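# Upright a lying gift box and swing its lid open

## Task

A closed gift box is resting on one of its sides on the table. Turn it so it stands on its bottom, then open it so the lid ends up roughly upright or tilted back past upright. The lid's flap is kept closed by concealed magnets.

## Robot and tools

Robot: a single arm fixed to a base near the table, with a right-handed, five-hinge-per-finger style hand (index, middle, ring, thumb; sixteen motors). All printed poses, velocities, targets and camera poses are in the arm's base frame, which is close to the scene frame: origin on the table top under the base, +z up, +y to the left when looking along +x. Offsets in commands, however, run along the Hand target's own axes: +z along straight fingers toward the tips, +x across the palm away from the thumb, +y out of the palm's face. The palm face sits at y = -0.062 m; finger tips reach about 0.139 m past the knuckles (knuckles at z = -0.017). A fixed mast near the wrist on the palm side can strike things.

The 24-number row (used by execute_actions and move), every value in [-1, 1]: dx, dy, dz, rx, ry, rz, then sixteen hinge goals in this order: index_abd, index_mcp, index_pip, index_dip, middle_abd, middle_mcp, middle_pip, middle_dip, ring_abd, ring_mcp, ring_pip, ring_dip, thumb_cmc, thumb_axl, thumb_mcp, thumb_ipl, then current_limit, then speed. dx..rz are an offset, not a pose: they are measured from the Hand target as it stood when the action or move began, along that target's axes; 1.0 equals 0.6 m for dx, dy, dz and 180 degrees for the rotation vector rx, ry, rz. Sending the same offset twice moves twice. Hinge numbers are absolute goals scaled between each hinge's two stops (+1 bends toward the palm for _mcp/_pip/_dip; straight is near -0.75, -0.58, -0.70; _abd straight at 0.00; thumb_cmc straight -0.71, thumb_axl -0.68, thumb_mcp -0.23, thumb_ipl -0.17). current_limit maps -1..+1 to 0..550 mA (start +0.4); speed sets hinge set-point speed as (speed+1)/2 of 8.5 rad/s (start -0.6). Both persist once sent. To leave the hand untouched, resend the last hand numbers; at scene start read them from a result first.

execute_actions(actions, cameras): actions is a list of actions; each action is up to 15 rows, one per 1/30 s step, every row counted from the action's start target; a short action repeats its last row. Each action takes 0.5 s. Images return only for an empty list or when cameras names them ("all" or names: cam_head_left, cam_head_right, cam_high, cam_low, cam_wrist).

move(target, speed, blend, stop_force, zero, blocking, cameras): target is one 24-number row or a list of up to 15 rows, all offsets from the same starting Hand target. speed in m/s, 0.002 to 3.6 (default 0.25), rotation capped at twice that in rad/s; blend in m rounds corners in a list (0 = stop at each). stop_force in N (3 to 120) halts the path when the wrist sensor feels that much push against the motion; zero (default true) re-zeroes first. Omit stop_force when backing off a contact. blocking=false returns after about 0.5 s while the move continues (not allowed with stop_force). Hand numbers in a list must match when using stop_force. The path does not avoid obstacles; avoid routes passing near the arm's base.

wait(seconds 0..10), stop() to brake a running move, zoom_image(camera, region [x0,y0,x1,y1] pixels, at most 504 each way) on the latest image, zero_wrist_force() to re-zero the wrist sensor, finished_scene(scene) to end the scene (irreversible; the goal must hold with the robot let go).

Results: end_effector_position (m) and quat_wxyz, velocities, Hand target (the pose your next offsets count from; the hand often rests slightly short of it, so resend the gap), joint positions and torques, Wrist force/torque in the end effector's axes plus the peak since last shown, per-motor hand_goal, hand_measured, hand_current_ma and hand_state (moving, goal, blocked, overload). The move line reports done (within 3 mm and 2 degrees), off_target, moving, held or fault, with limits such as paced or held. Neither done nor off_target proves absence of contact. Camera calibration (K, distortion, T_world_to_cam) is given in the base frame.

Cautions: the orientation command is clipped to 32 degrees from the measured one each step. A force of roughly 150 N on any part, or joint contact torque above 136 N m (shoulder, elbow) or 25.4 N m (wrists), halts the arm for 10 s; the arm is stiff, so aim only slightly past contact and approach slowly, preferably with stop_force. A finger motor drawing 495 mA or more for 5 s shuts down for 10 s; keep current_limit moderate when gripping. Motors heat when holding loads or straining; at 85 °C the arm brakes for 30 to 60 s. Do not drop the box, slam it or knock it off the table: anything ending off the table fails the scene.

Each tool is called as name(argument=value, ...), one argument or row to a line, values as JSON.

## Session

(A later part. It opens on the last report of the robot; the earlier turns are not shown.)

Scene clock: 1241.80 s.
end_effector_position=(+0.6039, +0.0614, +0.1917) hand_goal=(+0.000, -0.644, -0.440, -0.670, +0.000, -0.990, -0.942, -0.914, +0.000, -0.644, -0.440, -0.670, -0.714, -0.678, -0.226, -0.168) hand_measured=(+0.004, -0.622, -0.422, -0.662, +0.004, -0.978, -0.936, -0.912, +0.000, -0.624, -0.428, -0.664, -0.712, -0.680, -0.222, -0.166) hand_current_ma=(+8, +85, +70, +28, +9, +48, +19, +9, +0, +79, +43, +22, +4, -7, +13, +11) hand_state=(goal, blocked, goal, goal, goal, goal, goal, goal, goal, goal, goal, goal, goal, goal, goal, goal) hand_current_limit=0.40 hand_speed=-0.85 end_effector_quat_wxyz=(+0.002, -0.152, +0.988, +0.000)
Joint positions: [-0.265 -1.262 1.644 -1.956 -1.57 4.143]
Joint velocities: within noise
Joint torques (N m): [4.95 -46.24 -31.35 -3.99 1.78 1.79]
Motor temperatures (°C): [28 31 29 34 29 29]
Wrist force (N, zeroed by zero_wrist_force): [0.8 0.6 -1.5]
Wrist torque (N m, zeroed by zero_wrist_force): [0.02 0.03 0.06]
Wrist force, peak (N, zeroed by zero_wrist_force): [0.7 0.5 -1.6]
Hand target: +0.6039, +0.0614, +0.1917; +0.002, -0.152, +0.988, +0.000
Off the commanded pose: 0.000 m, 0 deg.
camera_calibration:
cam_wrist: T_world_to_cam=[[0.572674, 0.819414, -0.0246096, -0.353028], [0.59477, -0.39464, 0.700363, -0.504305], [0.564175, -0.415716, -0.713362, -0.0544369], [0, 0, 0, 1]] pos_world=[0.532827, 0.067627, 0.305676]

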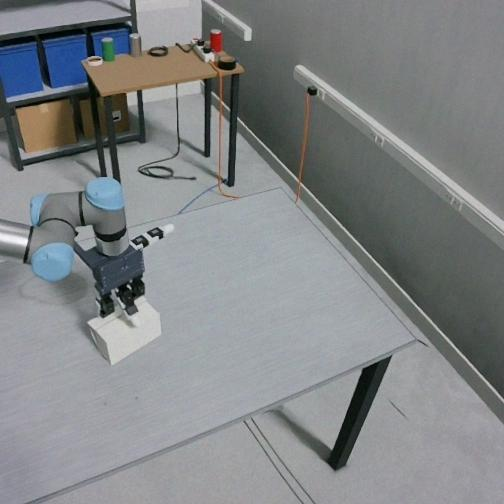

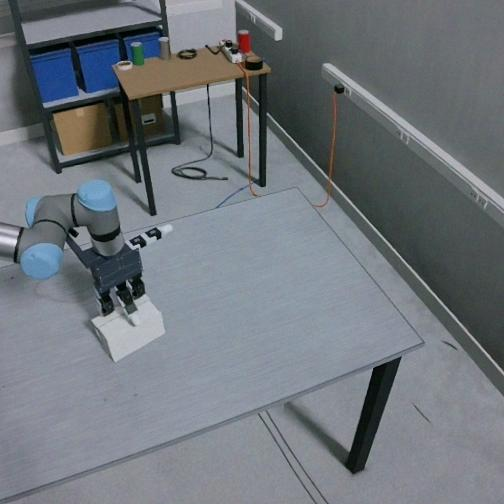

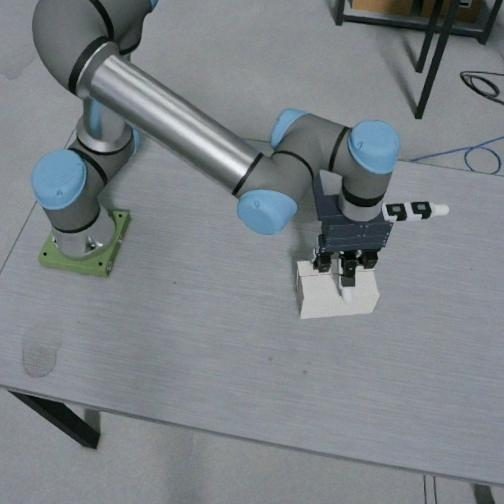

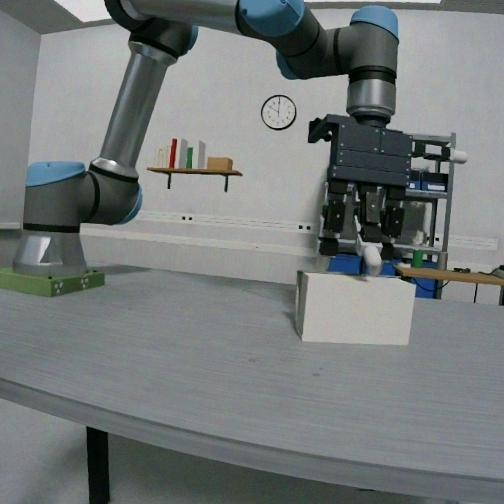

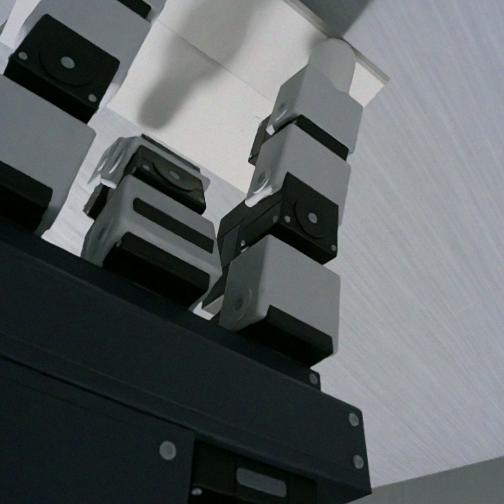

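move(
  target=[0,0.0412,0.0125,0.0278,0,0,0,-0.644,-0.44,-0.67,0,-0.99,-0.942,-0.914,0,-0.644,-0.44,-0.67,-0.714,-0.678,-0.226,-0.168,0.4,-0.85],
  speed=0.04,
  cameras=["cam_head_right","cam_high","cam_low","cam_wrist"],
)

zoom_image(
  camera="cam_high",
  region=[285, 230, 395, 340],
)

zoom_image(
  camera="cam_low",
  region=[280, 220, 430, 370],
)

Scene clock: 1285.87 s.
end_effector_position=(+0.5966, +0.0849, +0.1843) hand_goal=(+0.000, -0.644, -0.440, -0.670, +0.000, -0.990, -0.942, -0.914, +0.000, -0.644, -0.440, -0.670, -0.714, -0.678, -0.226, -0.168) hand_measured=(+0.002, -0.630, -0.428, -0.662, +0.004, -0.978, -0.936, -0.912, +0.000, -0.632, -0.432, -0.664, -0.712, -0.680, -0.222, -0.166) hand_current_ma=(+7, +58, +45, +24, +9, +48, +19, +9, +0, +48, +26, +19, +4, -7, +13, +11) hand_state=(goal, goal, goal, goal, goal, goal, goal, goal, goal, goal, goal, goal, goal, goal, goal, goal) hand_current_limit=0.40 hand_speed=-0.85 end_effector_quat_wxyz=(+0.008, -0.152, +0.987, -0.043)
Joint positions: [-0.199 -1.288 1.693 -2.022 -1.646 4.207]
Joint torques (N m): [7.93 -44.29 -4.92 -4.2 -1.91 2]
Wrist force (N, zeroed by zero_wrist_force): [0.1 0.0 -0.7]
Wrist torque (N m, zeroed by zero_wrist_force): [-0.07 0.02 0.06]
Wrist force, peak (N, zeroed by zero_wrist_force): [0.2 0.2 -2.7]
Hand target: +0.5965, +0.0850, +0.1842; +0.008, -0.152, +0.987, -0.043
Off the commanded pose: 0.000 m, 0 deg.
move: done
camera_calibration:
cam_wrist: T_world_to_cam=[[0.574236, 0.815025, -0.0773707, -0.359095], [0.57576, -0.33485, 0.745906, -0.487528], [0.582025, -0.472873, -0.661542, -0.0612298], [0, 0, 0, 1]] pos_world=[0.522541, 0.100469, 0.29536]
Images, in order (width x height): cam_head_right 504x504, cam_high 504x504, cam_low 504x504, cam_wrist 504x504.

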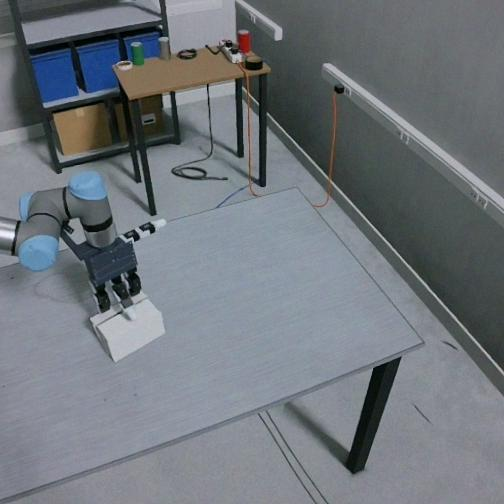

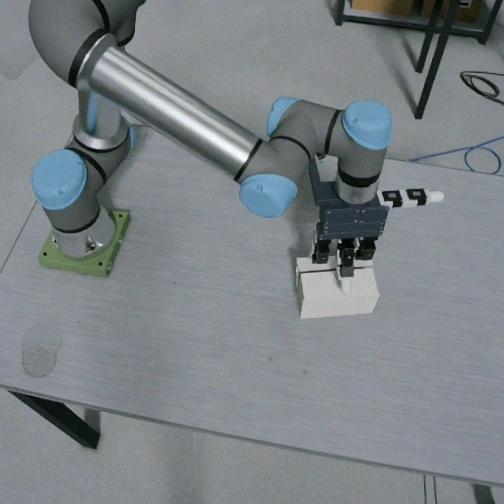

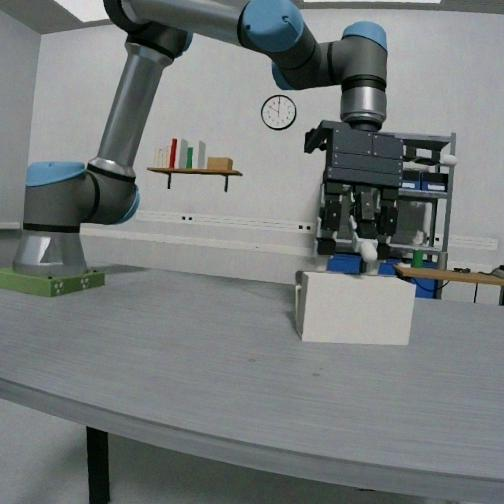

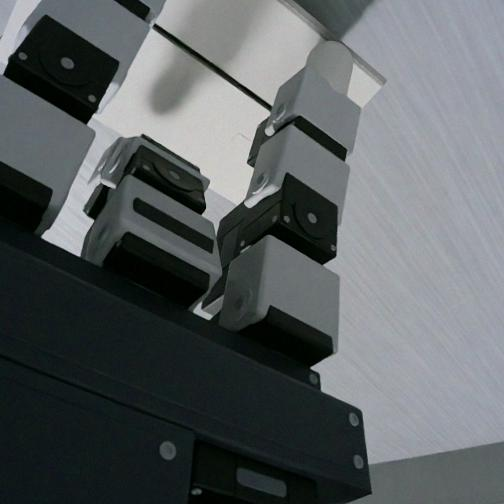

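Scaled by 4.582.

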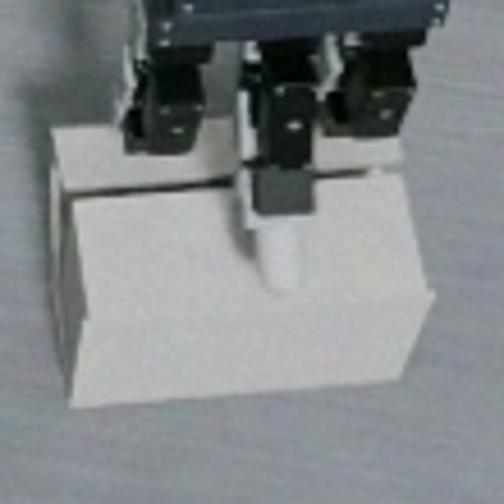

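Scaled by 3.360.

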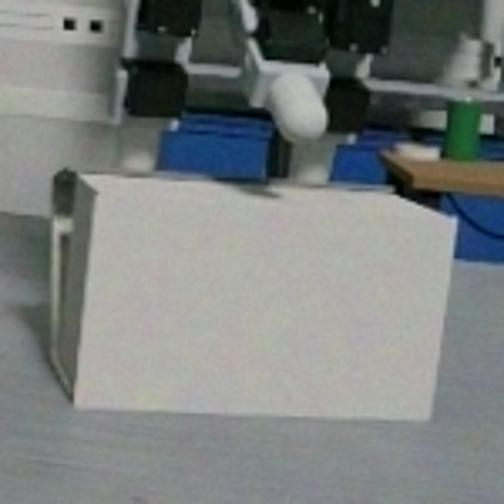

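move(
  target=[
    [0,0.0599,0.0228,0.0389,0,0,0,-0.644,-0.44,-0.67,0,-0.99,-0.942,-0.914,0,-0.644,-0.44,-0.67,-0.714,-0.678,-0.226,-0.168,0.4,-0.85],
    [0,0.1171,0.0585,0.0833,0,0,0,-0.644,-0.44,-0.67,0,-0.99,-0.942,-0.914,0,-0.644,-0.44,-0.67,-0.714,-0.678,-0.226,-0.168,0.4,-0.85],
  ],
  speed=0.05,
  blend=[0.01,0],
  cameras=["cam_head_right","cam_high","cam_low","cam_wrist"],
)

zoom_image(
  camera="cam_high",
  region=[285, 230, 395, 340],
)

zoom_image(
  camera="cam_low",
  region=[280, 220, 430, 370],
)

Scene clock: 1303.03 s.
end_effector_position=(+0.5766, +0.1488, +0.1431) hand_goal=(+0.000, -0.644, -0.440, -0.670, +0.000, -0.990, -0.942, -0.914, +0.000, -0.644, -0.440, -0.670, -0.714, -0.678, -0.226, -0.168) hand_measured=(+0.002, -0.636, -0.436, -0.668, +0.004, -0.978, -0.936, -0.912, +0.000, -0.638, -0.438, -0.668, -0.712, -0.680, -0.222, -0.166) hand_current_ma=(+7, +26, +12, +8, +9, +48, +19, +9, +0, +24, +9, +8, +4, -7, +13, +11) hand_state=(goal, goal, goal, goal, goal, goal, goal, goal, goal, goal, goal, goal, goal, goal, goal, goal) hand_current_limit=0.40 hand_speed=-0.85 end_effector_quat_wxyz=(+0.028, -0.149, +0.973, -0.172)
Joint positions: [0.013 -1.293 1.811 -2.196 -1.904 4.403]
Joint torques (N m): [3.6 -28.02 -7.29 -3.85 -2.51 2.2]
Wrist force (N, zeroed by zero_wrist_force): [0.4 -0.2 0.3]
Wrist torque (N m, zeroed by zero_wrist_force): [-0.04 -0.07 0.12]
Wrist force, peak (N, zeroed by zero_wrist_force): [-0.2 0.6 -1.4]
Hand target: +0.5766, +0.1489, +0.1431; +0.028, -0.149, +0.973, -0.172
Off the commanded pose: 0.000 m, 0 deg.
move: done
camera_calibration:
cam_wrist: T_world_to_cam=[[0.587079, 0.775786, -0.231288, -0.382462], [0.512592, -0.135108, 0.847936, -0.431837], [0.626568, -0.616362, -0.476981, -0.0773279], [0, 0, 0, 1]] pos_world=[0.494343, 0.190702, 0.240827]
Images, in order (width x height): cam_head_right 504x504, cam_high 504x504, cam_low 504x504, cam_wrist 504x504.

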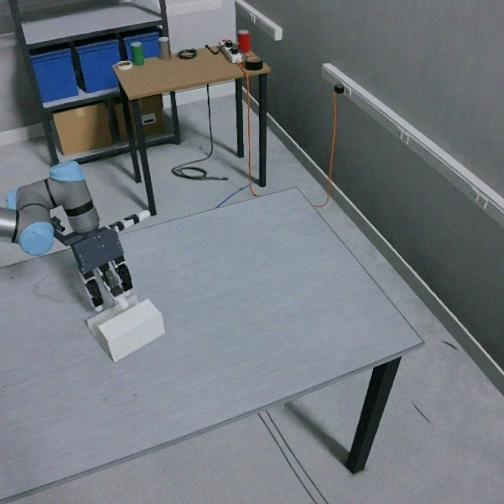

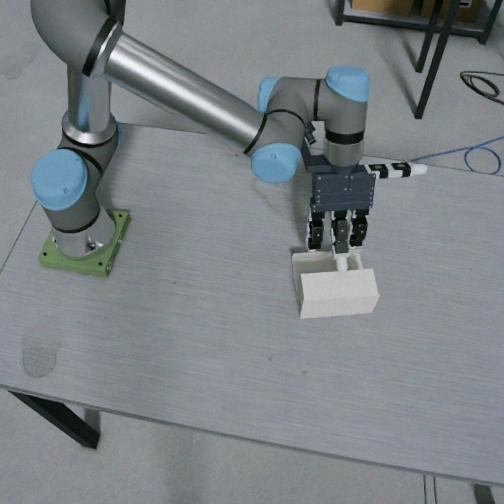

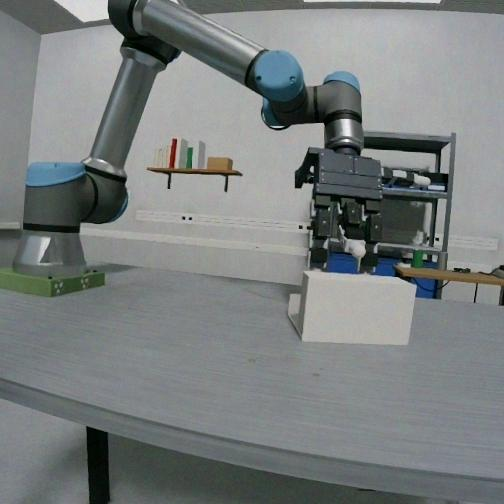

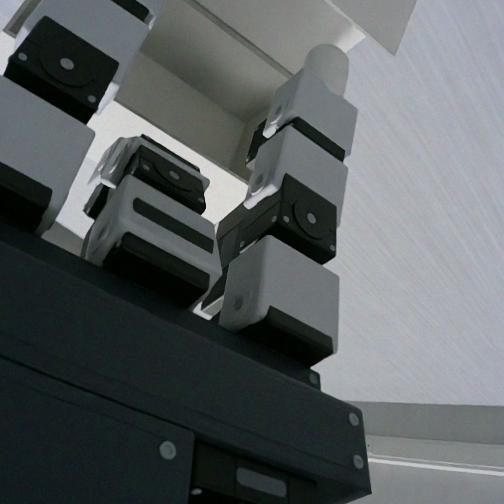

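Scaled by 4.582.

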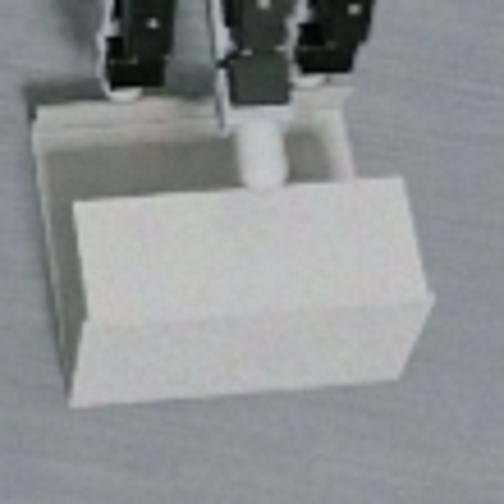

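Scaled by 3.360.

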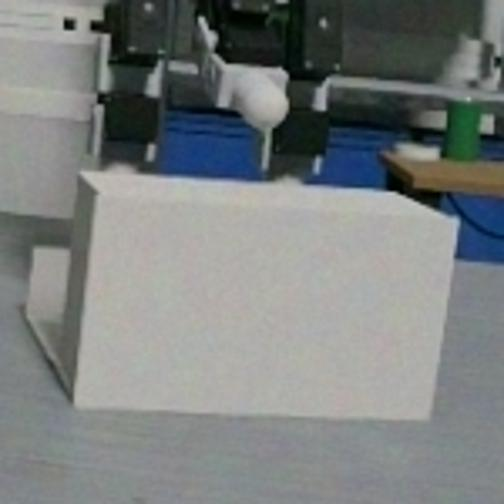

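move(
  target=[
    [0,-0.0855,-0.235,0,0,0,0,-0.644,-0.44,-0.67,0,-0.99,-0.942,-0.914,0,-0.644,-0.44,-0.67,-0.714,-0.678,-0.226,-0.168,0.4,-0.85],
    [0.025,-0.426,-0.0578,0.1389,0,0,0,-0.137,-0.577,-0.696,0,-0.137,-0.577,-0.696,0,-0.137,-0.577,-0.696,0.571,-0.678,-0.226,-0.168,0.4,-0.4],
  ],
  speed=0.2,
  blend=[0.03,0],
  cameras=["cam_head_right","cam_high","cam_low","cam_wrist"],
)

zoom_image(
  camera="cam_high",
  region=[285, 220, 405, 340],
)

zoom_image(
  camera="cam_low",
  region=[260, 220, 430, 370],
)

Scene clock: 1364.63 s.
end_effector_position=(+0.6304, -0.0735, +0.2632) hand_goal=(+0.000, -0.138, -0.578, -0.696, +0.000, -0.138, -0.578, -0.696, +0.000, -0.138, -0.578, -0.696, +0.570, -0.678, -0.226, -0.168) hand_measured=(+0.002, -0.138, -0.574, -0.694, +0.004, -0.138, -0.580, -0.698, +0.000, -0.138, -0.574, -0.694, +0.568, -0.680, -0.222, -0.166) hand_current_ma=(+7, -2, +12, +8, +8, -3, -3, -7, +0, -3, +11, +8, -6, -7, +13, +11) hand_state=(goal, goal, goal, goal, goal, goal, goal, goal, goal, goal, goal, goal, goal, goal, goal, goal) hand_current_limit=0.40 hand_speed=-0.40 end_effector_quat_wxyz=(+0.060, -0.140, +0.913, -0.378)
Joint positions: [-0.203 -1.325 1.671 -2.373 -2.236 4.046]
Joint torques (N m): [-8.2 -28.17 -8.92 -4.22 -0.63 -1.74]
Wrist force (N, zeroed by zero_wrist_force): [0.5 -0.4 0.8]
Wrist torque (N m, zeroed by zero_wrist_force): [0.09 -0.07 0.33]
Wrist force, peak (N, zeroed by zero_wrist_force): [0.5 -2.0 0.7]
Hand target: +0.6304, -0.0735, +0.2632; +0.060, -0.140, +0.913, -0.378
Off the commanded pose: 0.000 m, 0 deg.
move: done
camera_calibration:
cam_wrist: T_world_to_cam=[[0.633316, 0.631194, -0.447778, -0.19662], [0.39699, 0.231703, 0.888095, -0.502014], [0.664312, -0.740208, -0.103837, -0.321878], [0, 0, 0, 1]] pos_world=[0.537644, 0.0021668, 0.324371]
Images, in order (width x height): cam_head_right 504x504, cam_high 504x504, cam_low 504x504, cam_wrist 504x504.

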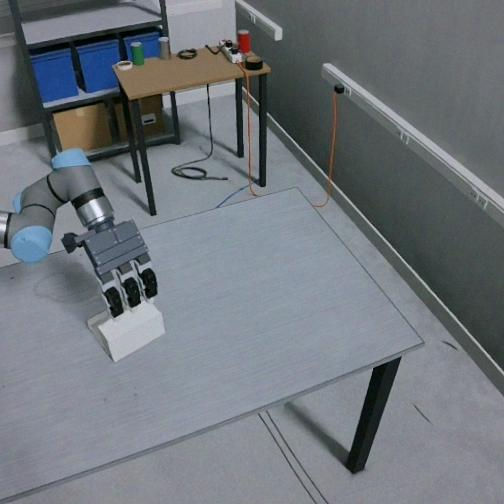

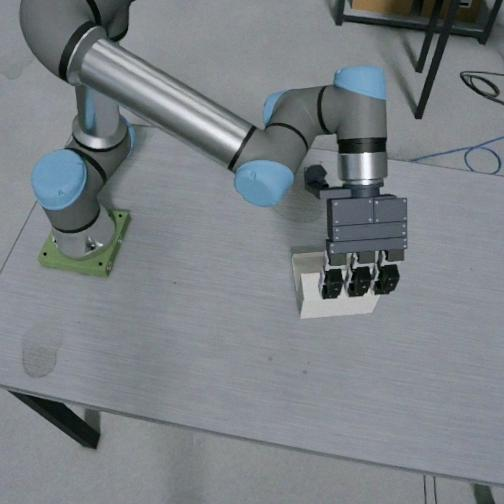

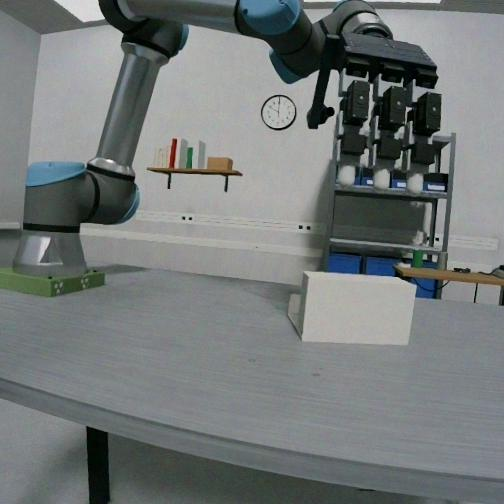

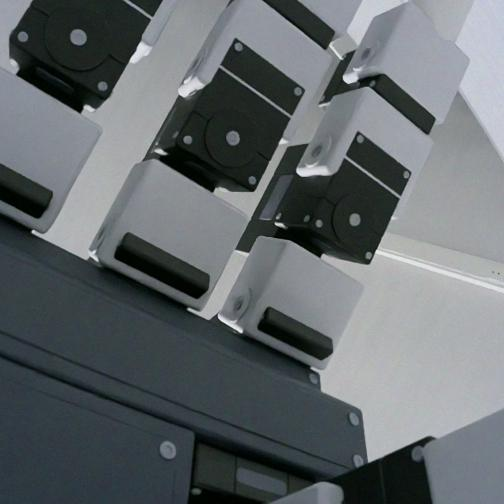

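Scaled by 4.200.

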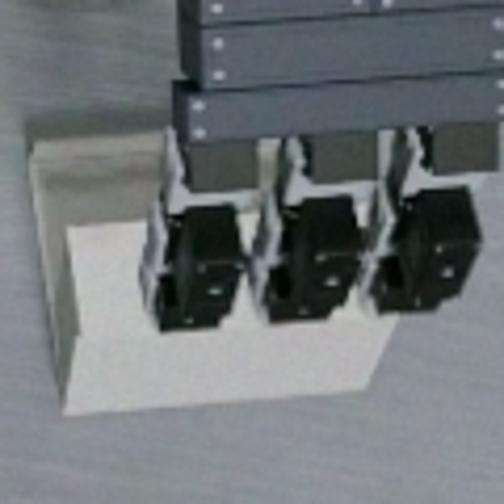

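Scaled by 2.965.

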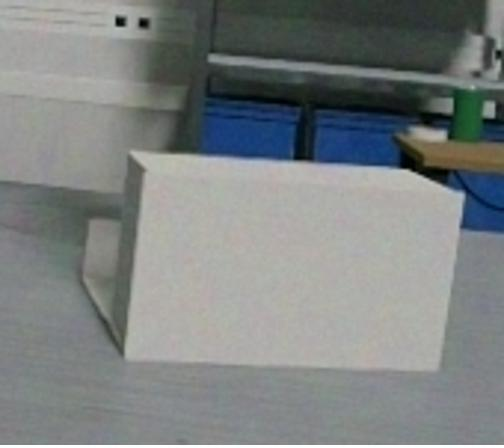

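move(
  target=[0,0.2623,0.2039,0,0,0,0,-0.137,-0.577,-0.696,0,-0.137,-0.577,-0.696,0,-0.137,-0.577,-0.696,0.571,-0.678,-0.226,-0.168,0.4,-0.4],
  speed=0.12,
  cameras=["cam_high","cam_low","cam_wrist"],
)

zoom_image(
  camera="cam_high",
  region=[285, 220, 405, 340],
)

zoom_image(
  camera="cam_low",
  region=[260, 220, 430, 370],
)

Scene clock: 1384.20 s.
end_effector_position=(+0.6236, -0.0498, +0.0655) hand_goal=(+0.000, -0.138, -0.578, -0.696, +0.000, -0.138, -0.578, -0.696, +0.000, -0.138, -0.578, -0.696, +0.570, -0.678, -0.226, -0.168) hand_measured=(+0.002, -0.138, -0.574, -0.694, +0.004, -0.138, -0.580, -0.698, +0.000, -0.138, -0.574, -0.694, +0.568, -0.680, -0.222, -0.166) hand_current_ma=(+7, -2, +11, +8, +8, -3, -3, -7, +0, -3, +10, +8, -6, -7, +13, +11) hand_state=(goal, goal, goal, goal, goal, goal, goal, goal, goal, goal, goal, goal, goal, goal, goal, goal) hand_current_limit=0.40 hand_speed=-0.40 end_effector_quat_wxyz=(+0.060, -0.140, +0.913, -0.378)
Joint positions: [-0.164 -1.077 1.909 -2.831 -2.253 4.091]
Joint torques (N m): [5.16 -32.28 -3.74 -4.79 -2.88 1.86]
Wrist force (N, zeroed by zero_wrist_force): [0.4 -0.5 0.8]
Wrist torque (N m, zeroed by zero_wrist_force): [0.12 -0.05 0.25]
Wrist force, peak (N, zeroed by zero_wrist_force): [1.0 -0.7 1.1]
Hand target: +0.6236, -0.0498, +0.0654; +0.060, -0.140, +0.913, -0.378
Off the commanded pose: 0.000 m, 0 deg.
move: done
camera_calibration:
cam_wrist: T_world_to_cam=[[0.633353, 0.631195, -0.447724, -0.295762], [0.397025, 0.23158, 0.888111, -0.329224], [0.664256, -0.740246, -0.103928, -0.320377], [0, 0, 0, 1]] pos_world=[0.530844, 0.0257677, 0.126671]
Images, in order (width x height): cam_high 504x504, cam_low 504x504, cam_wrist 504x504.

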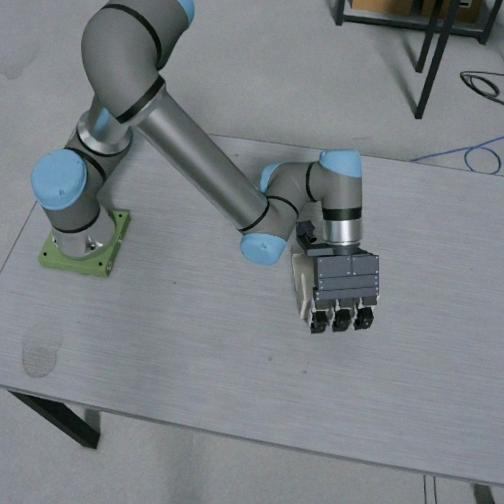

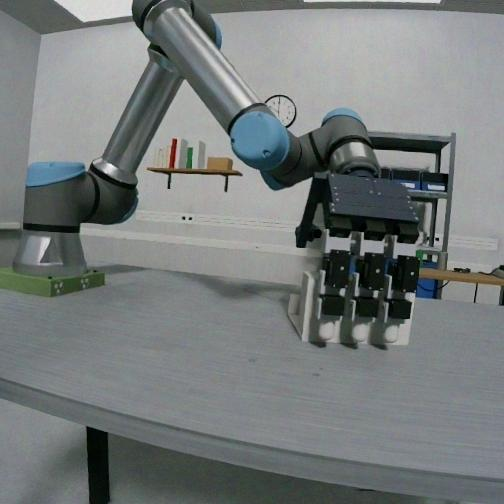

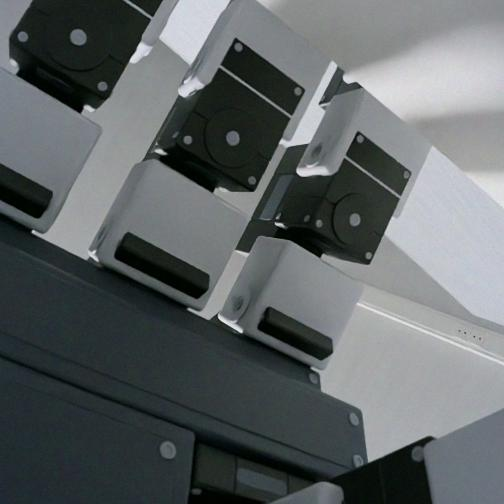

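Scaled by 4.200.

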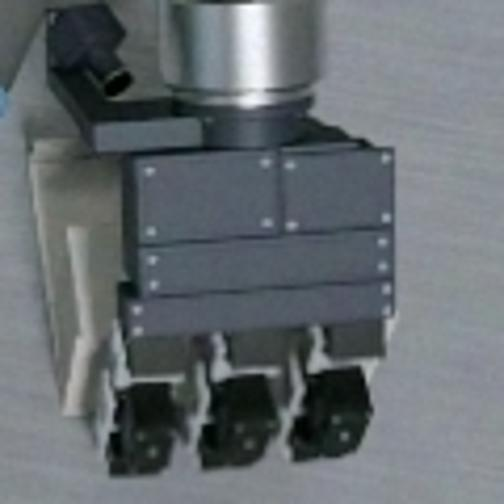

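Scaled by 2.965.

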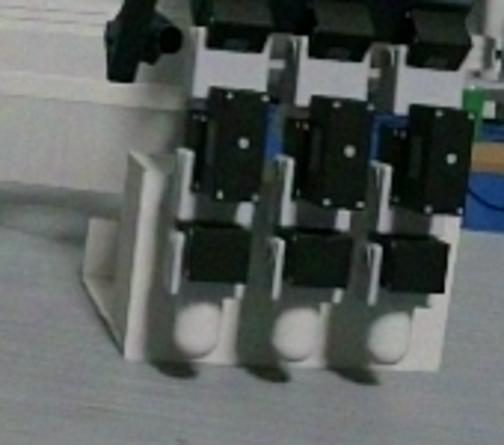

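move(
  target=[0.02,0.0095,-0.0095,0,0,0,0,-0.137,-0.577,-0.696,0,-0.137,-0.577,-0.696,0,-0.137,-0.577,-0.696,0.571,-0.678,-0.226,-0.168,0.4,-0.4],
  speed=0.06,
)

move(
  target=[0,0.035,-0.035,0,0,0,0,-0.137,-0.577,-0.696,0,-0.137,-0.577,-0.696,0,-0.137,-0.577,-0.696,0.571,-0.678,-0.226,-0.168,0.4,-0.4],
  speed=0.012,
  stop_force=3,
)

Scene clock: 1395.67 s.
end_effector_position=(+0.6099, -0.0457, +0.0654) hand_goal=(+0.000, -0.138, -0.578, -0.696, +0.000, -0.138, -0.578, -0.696, +0.000, -0.138, -0.578, -0.696, +0.570, -0.678, -0.226, -0.168) hand_measured=(+0.002, -0.138, -0.574, -0.694, +0.004, -0.138, -0.580, -0.698, +0.000, -0.138, -0.574, -0.694, +0.568, -0.680, -0.222, -0.166) hand_current_ma=(+7, -2, +11, +8, +8, -3, -3, -7, +0, -3, +10, +8, -6, -7, +13, +11) hand_state=(goal, goal, goal, goal, goal, goal, goal, goal, goal, goal, goal, goal, goal, goal, goal, goal) hand_current_limit=0.40 hand_speed=-0.40 end_effector_quat_wxyz=(+0.060, -0.140, +0.913, -0.378)
Joint positions: [-0.16 -1.1 1.95 -2.846 -2.254 4.095]
Joint torques (N m): [5.34 -48.29 -0.97 -4.09 -2.84 1.83]
Wrist force (N, zeroed by zero_wrist_force): [0.4 -0.4 0.8]
Wrist torque (N m, zeroed by zero_wrist_force): [0.13 -0.04 0.25]
Wrist force, peak (N, zeroed by zero_wrist_force): [0.6 -0.6 1.1]
Hand target: +0.6098, -0.0457, +0.0654; +0.060, -0.140, +0.913, -0.378
Off the commanded pose: 0.000 m, 0 deg.
move: done

Scene clock: 1399.10 s.
end_effector_position=(+0.6009, -0.0174, +0.0653) hand_goal=(+0.000, -0.138, -0.578, -0.696, +0.000, -0.138, -0.578, -0.696, +0.000, -0.138, -0.578, -0.696, +0.570, -0.678, -0.226, -0.168) hand_measured=(+0.002, -0.138, -0.574, -0.694, +0.004, -0.138, -0.580, -0.698, +0.000, -0.138, -0.574, -0.694, +0.568, -0.680, -0.222, -0.166) hand_current_ma=(+7, -3, +10, +8, +8, -3, -3, -7, +0, -3, +10, +8, -6, -7, +13, +11) hand_state=(goal, goal, goal, goal, goal, goal, goal, goal, goal, goal, goal, goal, goal, goal, goal, goal) hand_current_limit=0.40 hand_speed=-0.40 end_effector_quat_wxyz=(+0.060, -0.140, +0.913, -0.378)
Joint positions: [-0.111 -1.119 1.97 -2.809 -2.274 4.155]
Joint torques (N m): [5.37 -46.81 -2.34 -0.98 -2.77 1.81]
Wrist force (N, zeroed by zero_wrist_force): [0.5 -0.9 1.5]
Wrist torque (N m, zeroed by zero_wrist_force): [0.10 -0.09 0.21]
Wrist force, peak (N, zeroed by zero_wrist_force): [0.5 -1.2 1.5]
Hand target: +0.6009, -0.0174, +0.0653; +0.060, -0.140, +0.913, -0.378
Off the commanded pose: 0.000 m, 0 deg.
move: done

execute_actions(
  actions=[],
)

zoom_image(
  camera="cam_high",
  region=[285, 220, 405, 340],
)

zoom_image(
  camera="cam_low",
  region=[260, 220, 430, 370],
)

zoom_image(
  camera="cam_head_right",
  region=[60, 250, 190, 380],
)

Scene clock: 1407.20 s.
end_effector_position=(+0.6009, -0.0174, +0.0653) hand_goal=(+0.000, -0.138, -0.578, -0.696, +0.000, -0.138, -0.578, -0.696, +0.000, -0.138, -0.578, -0.696, +0.570, -0.678, -0.226, -0.168) hand_measured=(+0.002, -0.138, -0.574, -0.694, +0.004, -0.138, -0.580, -0.698, +0.000, -0.138, -0.574, -0.694, +0.568, -0.680, -0.222, -0.166) hand_current_ma=(+7, -3, +10, +8, +8, -3, -3, -7, +0, -3, +10, +8, -6, -7, +13, +11) hand_state=(goal, goal, goal, goal, goal, goal, goal, goal, goal, goal, goal, goal, goal, goal, goal, goal) hand_current_limit=0.40 hand_speed=-0.40 end_effector_quat_wxyz=(+0.060, -0.140, +0.913, -0.378)
Joint positions: [-0.111 -1.119 1.97 -2.809 -2.274 4.155]
Joint velocities: within noise
Joint torques (N m): [4.98 -47.15 -2.84 -0.99 -2.83 1.83]
Motor temperatures (°C): [28 31 29 34 29 29]
Wrist force (N, zeroed by zero_wrist_force): [0.4 -1.0 1.3]
Wrist torque (N m, zeroed by zero_wrist_force): [0.12 -0.07 0.20]
Wrist force, peak (N, zeroed by zero_wrist_force): [0.7 -1.1 1.6]
Hand target: +0.6009, -0.0174, +0.0653; +0.060, -0.140, +0.913, -0.378
Off the commanded pose: 0.000 m, 0 deg.
camera_calibration:
cam_wrist: T_world_to_cam=[[0.633341, 0.631209, -0.447722, -0.30192], [0.39695, 0.231663, 0.888123, -0.327489], [0.664312, -0.740208, -0.103837, -0.281238], [0, 0, 0, 1]] pos_world=[0.508045, 0.0582671, 0.126471]

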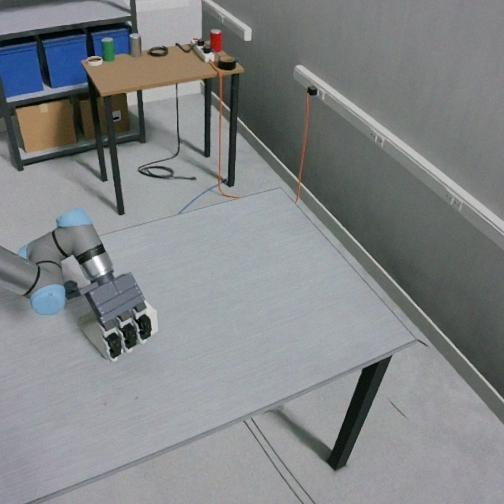

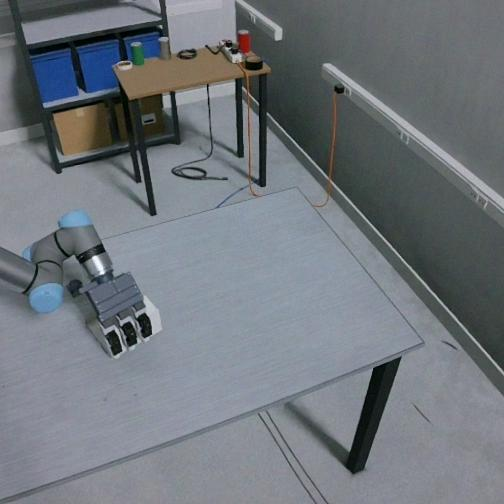

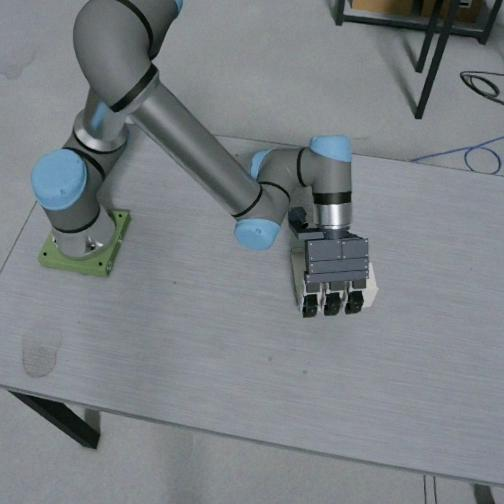

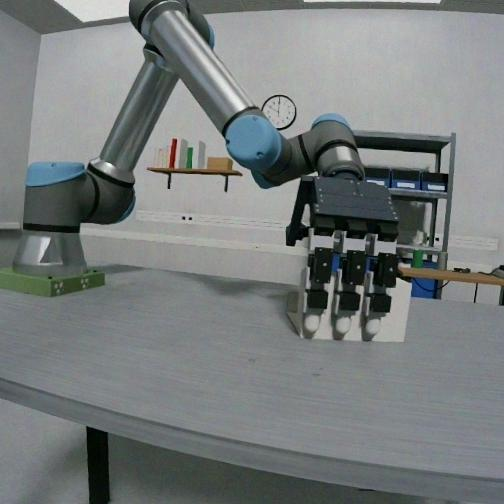

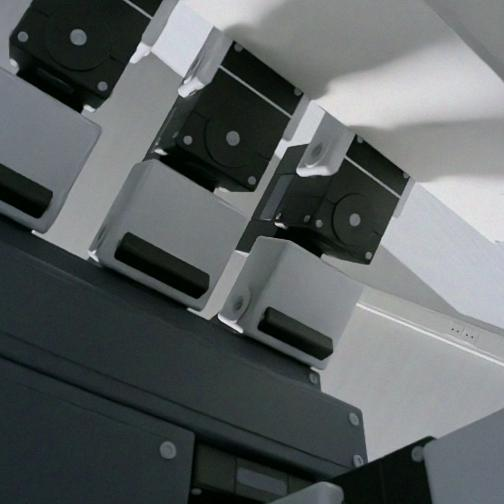

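Scaled by 4.200.

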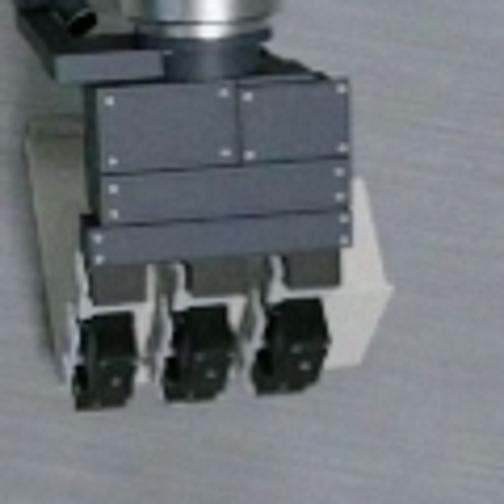

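Scaled by 2.965.

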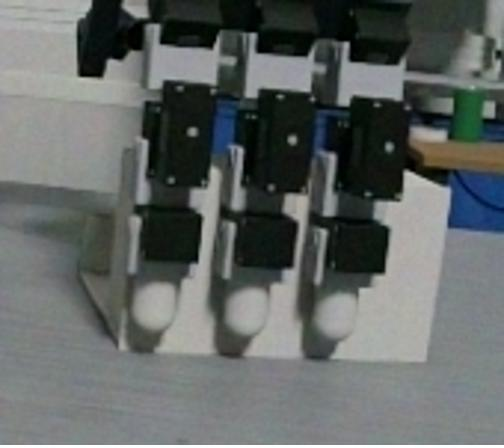

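Scaled by 3.877.

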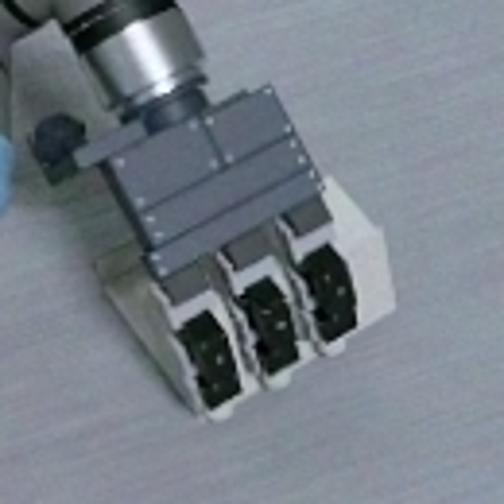

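execute_actions(
  actions=[
    [[0,0,0,0,0,0,0,-0.137,-0.577,-0.696,0,-0.137,-0.577,-0.696,0,-0.137,-0.577,-0.696,0.571,-0.678,-0.045,0.42,-0.1,-0.85]],
    [[0,0,0,0,0,0,0,-0.137,-0.577,-0.696,0,-0.137,-0.577,-0.696,0,-0.137,-0.577,-0.696,0.571,-0.678,-0.045,0.42,-0.1,-0.85]],
    [[0,0,0,0,0,0,0,-0.137,-0.577,-0.696,0,-0.137,-0.577,-0.696,0,-0.137,-0.577,-0.696,0.571,-0.678,-0.045,0.42,-0.1,-0.85]],
  ],
  cameras=["cam_low","cam_high","cam_wrist"],
)

zoom_image(
  camera="cam_low",
  region=[260, 220, 430, 370],
)

zoom_image(
  camera="cam_high",
  region=[285, 220, 405, 340],
)

Scene clock: 1429.40 s.
end_effector_position=(+0.6009, -0.0174, +0.0653) hand_goal=(+0.000, -0.138, -0.578, -0.696, +0.000, -0.138, -0.578, -0.696, +0.000, -0.138, -0.578, -0.696, +0.570, -0.678, -0.046, +0.420) hand_measured=(+0.002, -0.144, -0.576, -0.694, +0.004, -0.140, -0.580, -0.698, +0.000, -0.138, -0.576, -0.694, +0.568, -0.680, -0.068, +0.384) hand_current_ma=(+7, -19, +6, +8, +8, -10, -3, -7, +0, -3, +7, +8, -8, -7, -110, -199) hand_state=(goal, goal, goal, goal, goal, goal, goal, goal, goal, goal, goal, goal, goal, goal, blocked, blocked) hand_current_limit=-0.10 hand_speed=-0.85 end_effector_quat_wxyz=(+0.060, -0.140, +0.913, -0.378)
Joint positions: [-0.111 -1.119 1.97 -2.808 -2.274 4.155]
Joint torques (N m): [5.1 -47.32 -3.44 -1.38 -2.77 1.63]
Wrist force (N, zeroed by zero_wrist_force): [0.4 0.6 2.0]
Wrist torque (N m, zeroed by zero_wrist_force): [0.16 -0.07 0.20]
Wrist force, peak (N, zeroed by zero_wrist_force): [0.4 0.6 2.0]
Hand target: +0.6009, -0.0174, +0.0653; +0.060, -0.140, +0.913, -0.378
Off the commanded pose: 0.000 m, 0 deg.
Step readings (end_effector_position):
0: (+0.6009, -0.0174, +0.0653)
1: (+0.6009, -0.0174, +0.0653)
2: (+0.6009, -0.0174, +0.0653)
4: (+0.6009, -0.0174, +0.0653)
8: (+0.6009, -0.0174, +0.0653)
15: (+0.6009, -0.0174, +0.0653)
16: (+0.6009, -0.0174, +0.0653)
17: (+0.6009, -0.0174, +0.0653)
19: (+0.6009, -0.0174, +0.0653)
23: (+0.6009, -0.0174, +0.0653)
30: (+0.6009, -0.0174, +0.0653)
31: (+0.6009, -0.0174, +0.0653)
32: (+0.6009, -0.0174, +0.0653)
34: (+0.6009, -0.0174, +0.0653)
38: (+0.6009, -0.0174, +0.0653)
45: (+0.6009, -0.0174, +0.0653)
camera_calibration:
cam_wrist: T_world_to_cam=[[0.633311, 0.631242, -0.447718, -0.301907], [0.397009, 0.231598, 0.888114, -0.327514], [0.664305, -0.7402, -0.103936, -0.281222], [0, 0, 0, 1]] pos_world=[0.508044, 0.0582676, 0.126471]
Images, in order (width x height): cam_high 504x504, cam_low 504x504, cam_wrist 504x504.

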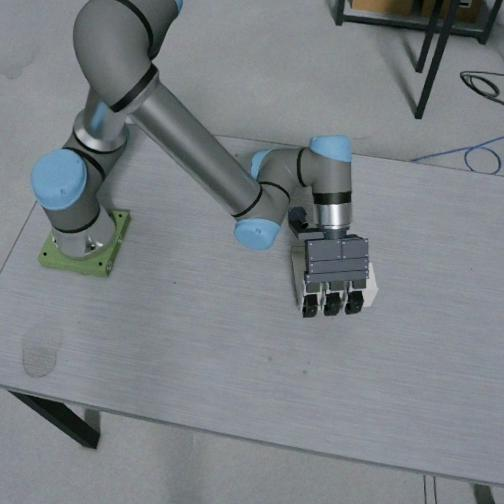

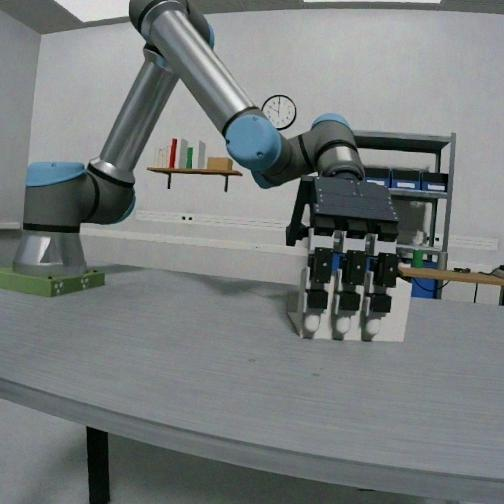

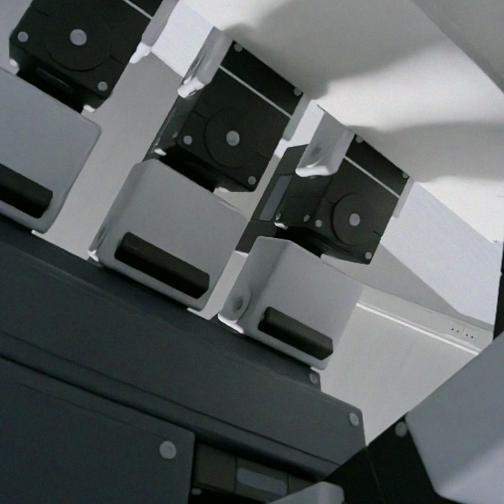

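Scaled by 2.965.

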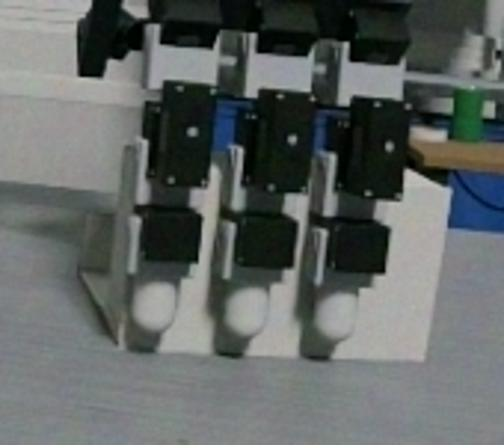

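Scaled by 4.200.

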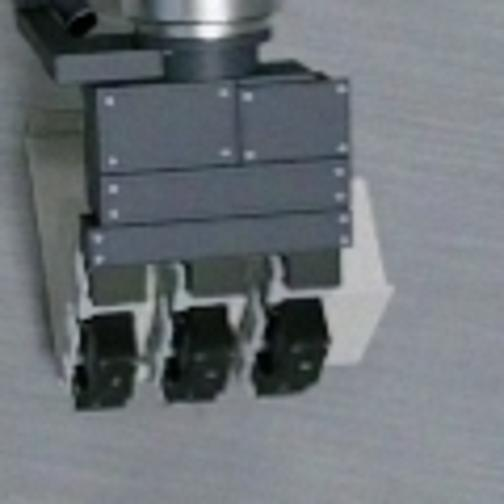

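move(
  target=[
    [0,-0.0322,0.0192,-0.0833,0,0,0,-0.137,-0.577,-0.696,0,-0.137,-0.577,-0.696,0,-0.137,-0.577,-0.696,0.571,-0.678,-0.03,0.47,-0.1,-0.85],
    [0,-0.0606,0.0436,-0.1667,0,0,0,-0.137,-0.577,-0.696,0,-0.137,-0.577,-0.696,0,-0.137,-0.577,-0.696,0.571,-0.678,-0.03,0.47,-0.1,-0.85],
  ],
  speed=0.07,
  blend=[0.01,0],
  cameras=["cam_low","cam_high","cam_head_right"],
)

zoom_image(
  camera="cam_low",
  region=[260, 220, 430, 370],
)

zoom_image(
  camera="cam_head_right",
  region=[60, 250, 190, 380],
)

Scene clock: 1487.10 s.
end_effector_position=(+0.6141, -0.0595, +0.0726) hand_goal=(+0.000, -0.138, -0.578, -0.696, +0.000, -0.138, -0.578, -0.696, +0.000, -0.138, -0.578, -0.696, +0.570, -0.678, -0.030, +0.470) hand_measured=(+0.002, -0.152, -0.576, -0.694, +0.002, -0.148, -0.580, -0.698, +0.000, -0.146, -0.576, -0.694, +0.568, -0.680, -0.068, +0.394) hand_current_ma=(+6, -53, +4, +7, +7, -40, -3, -7, +0, -27, +3, +8, -9, -7, -204, -248) hand_state=(goal, goal, goal, goal, goal, goal, goal, goal, goal, goal, goal, goal, goal, goal, blocked, blocked) hand_current_limit=-0.10 hand_speed=-0.85 end_effector_quat_wxyz=(+0.021, -0.150, +0.980, -0.129)
Joint positions: [-0.368 -1.119 1.794 -2.415 -1.773 4.023]
Joint torques (N m): [-8.61 -34.23 -28.59 -0.65 1.4 -1.95]
Wrist force (N, zeroed by zero_wrist_force): [0.5 0.3 1.7]
Wrist torque (N m, zeroed by zero_wrist_force): [0.25 -0.13 0.23]
Wrist force, peak (N, zeroed by zero_wrist_force): [0.6 0.7 2.2]
Hand target: +0.6141, -0.0595, +0.0726; +0.021, -0.150, +0.980, -0.129
Off the commanded pose: 0.000 m, 0 deg.
move: done
Images, in order (width x height): cam_head_right 504x504, cam_high 504x504, cam_low 504x504.

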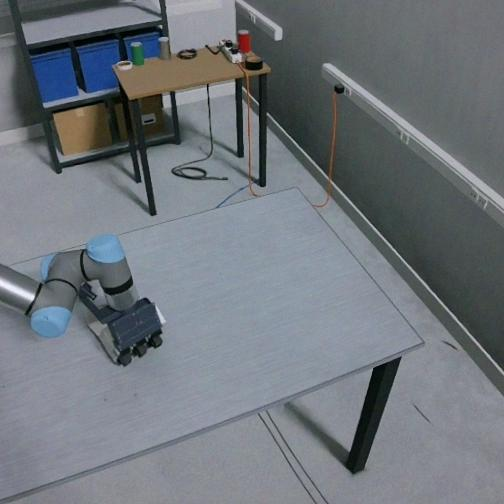

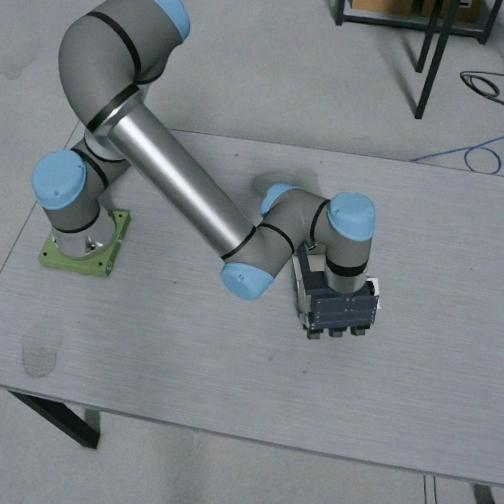

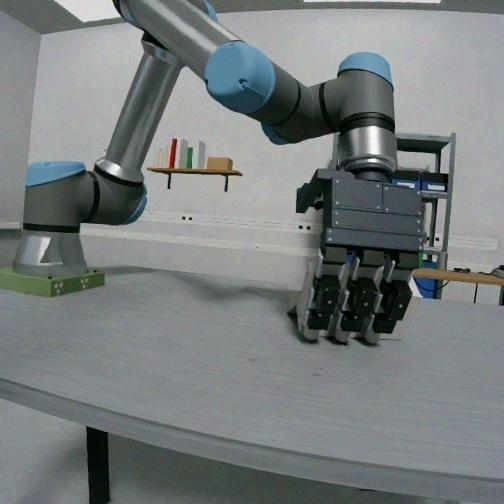

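Scaled by 2.965.

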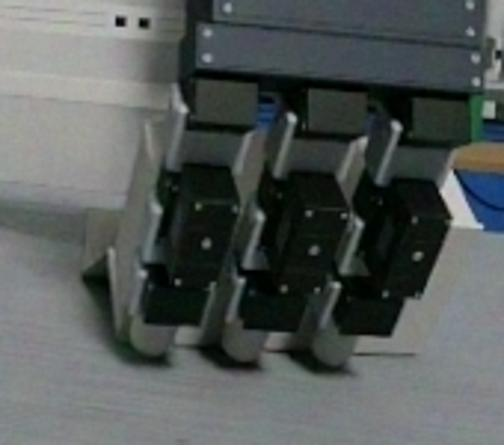

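Scaled by 3.877.

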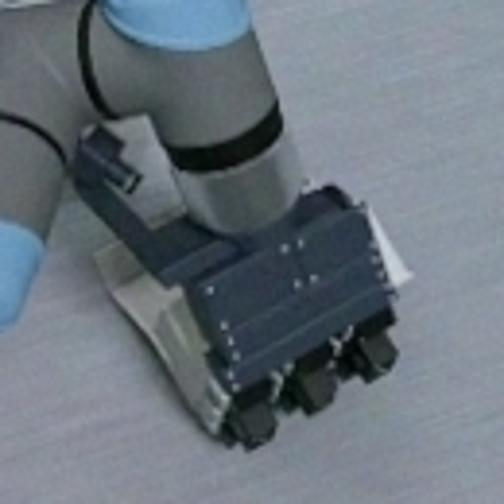

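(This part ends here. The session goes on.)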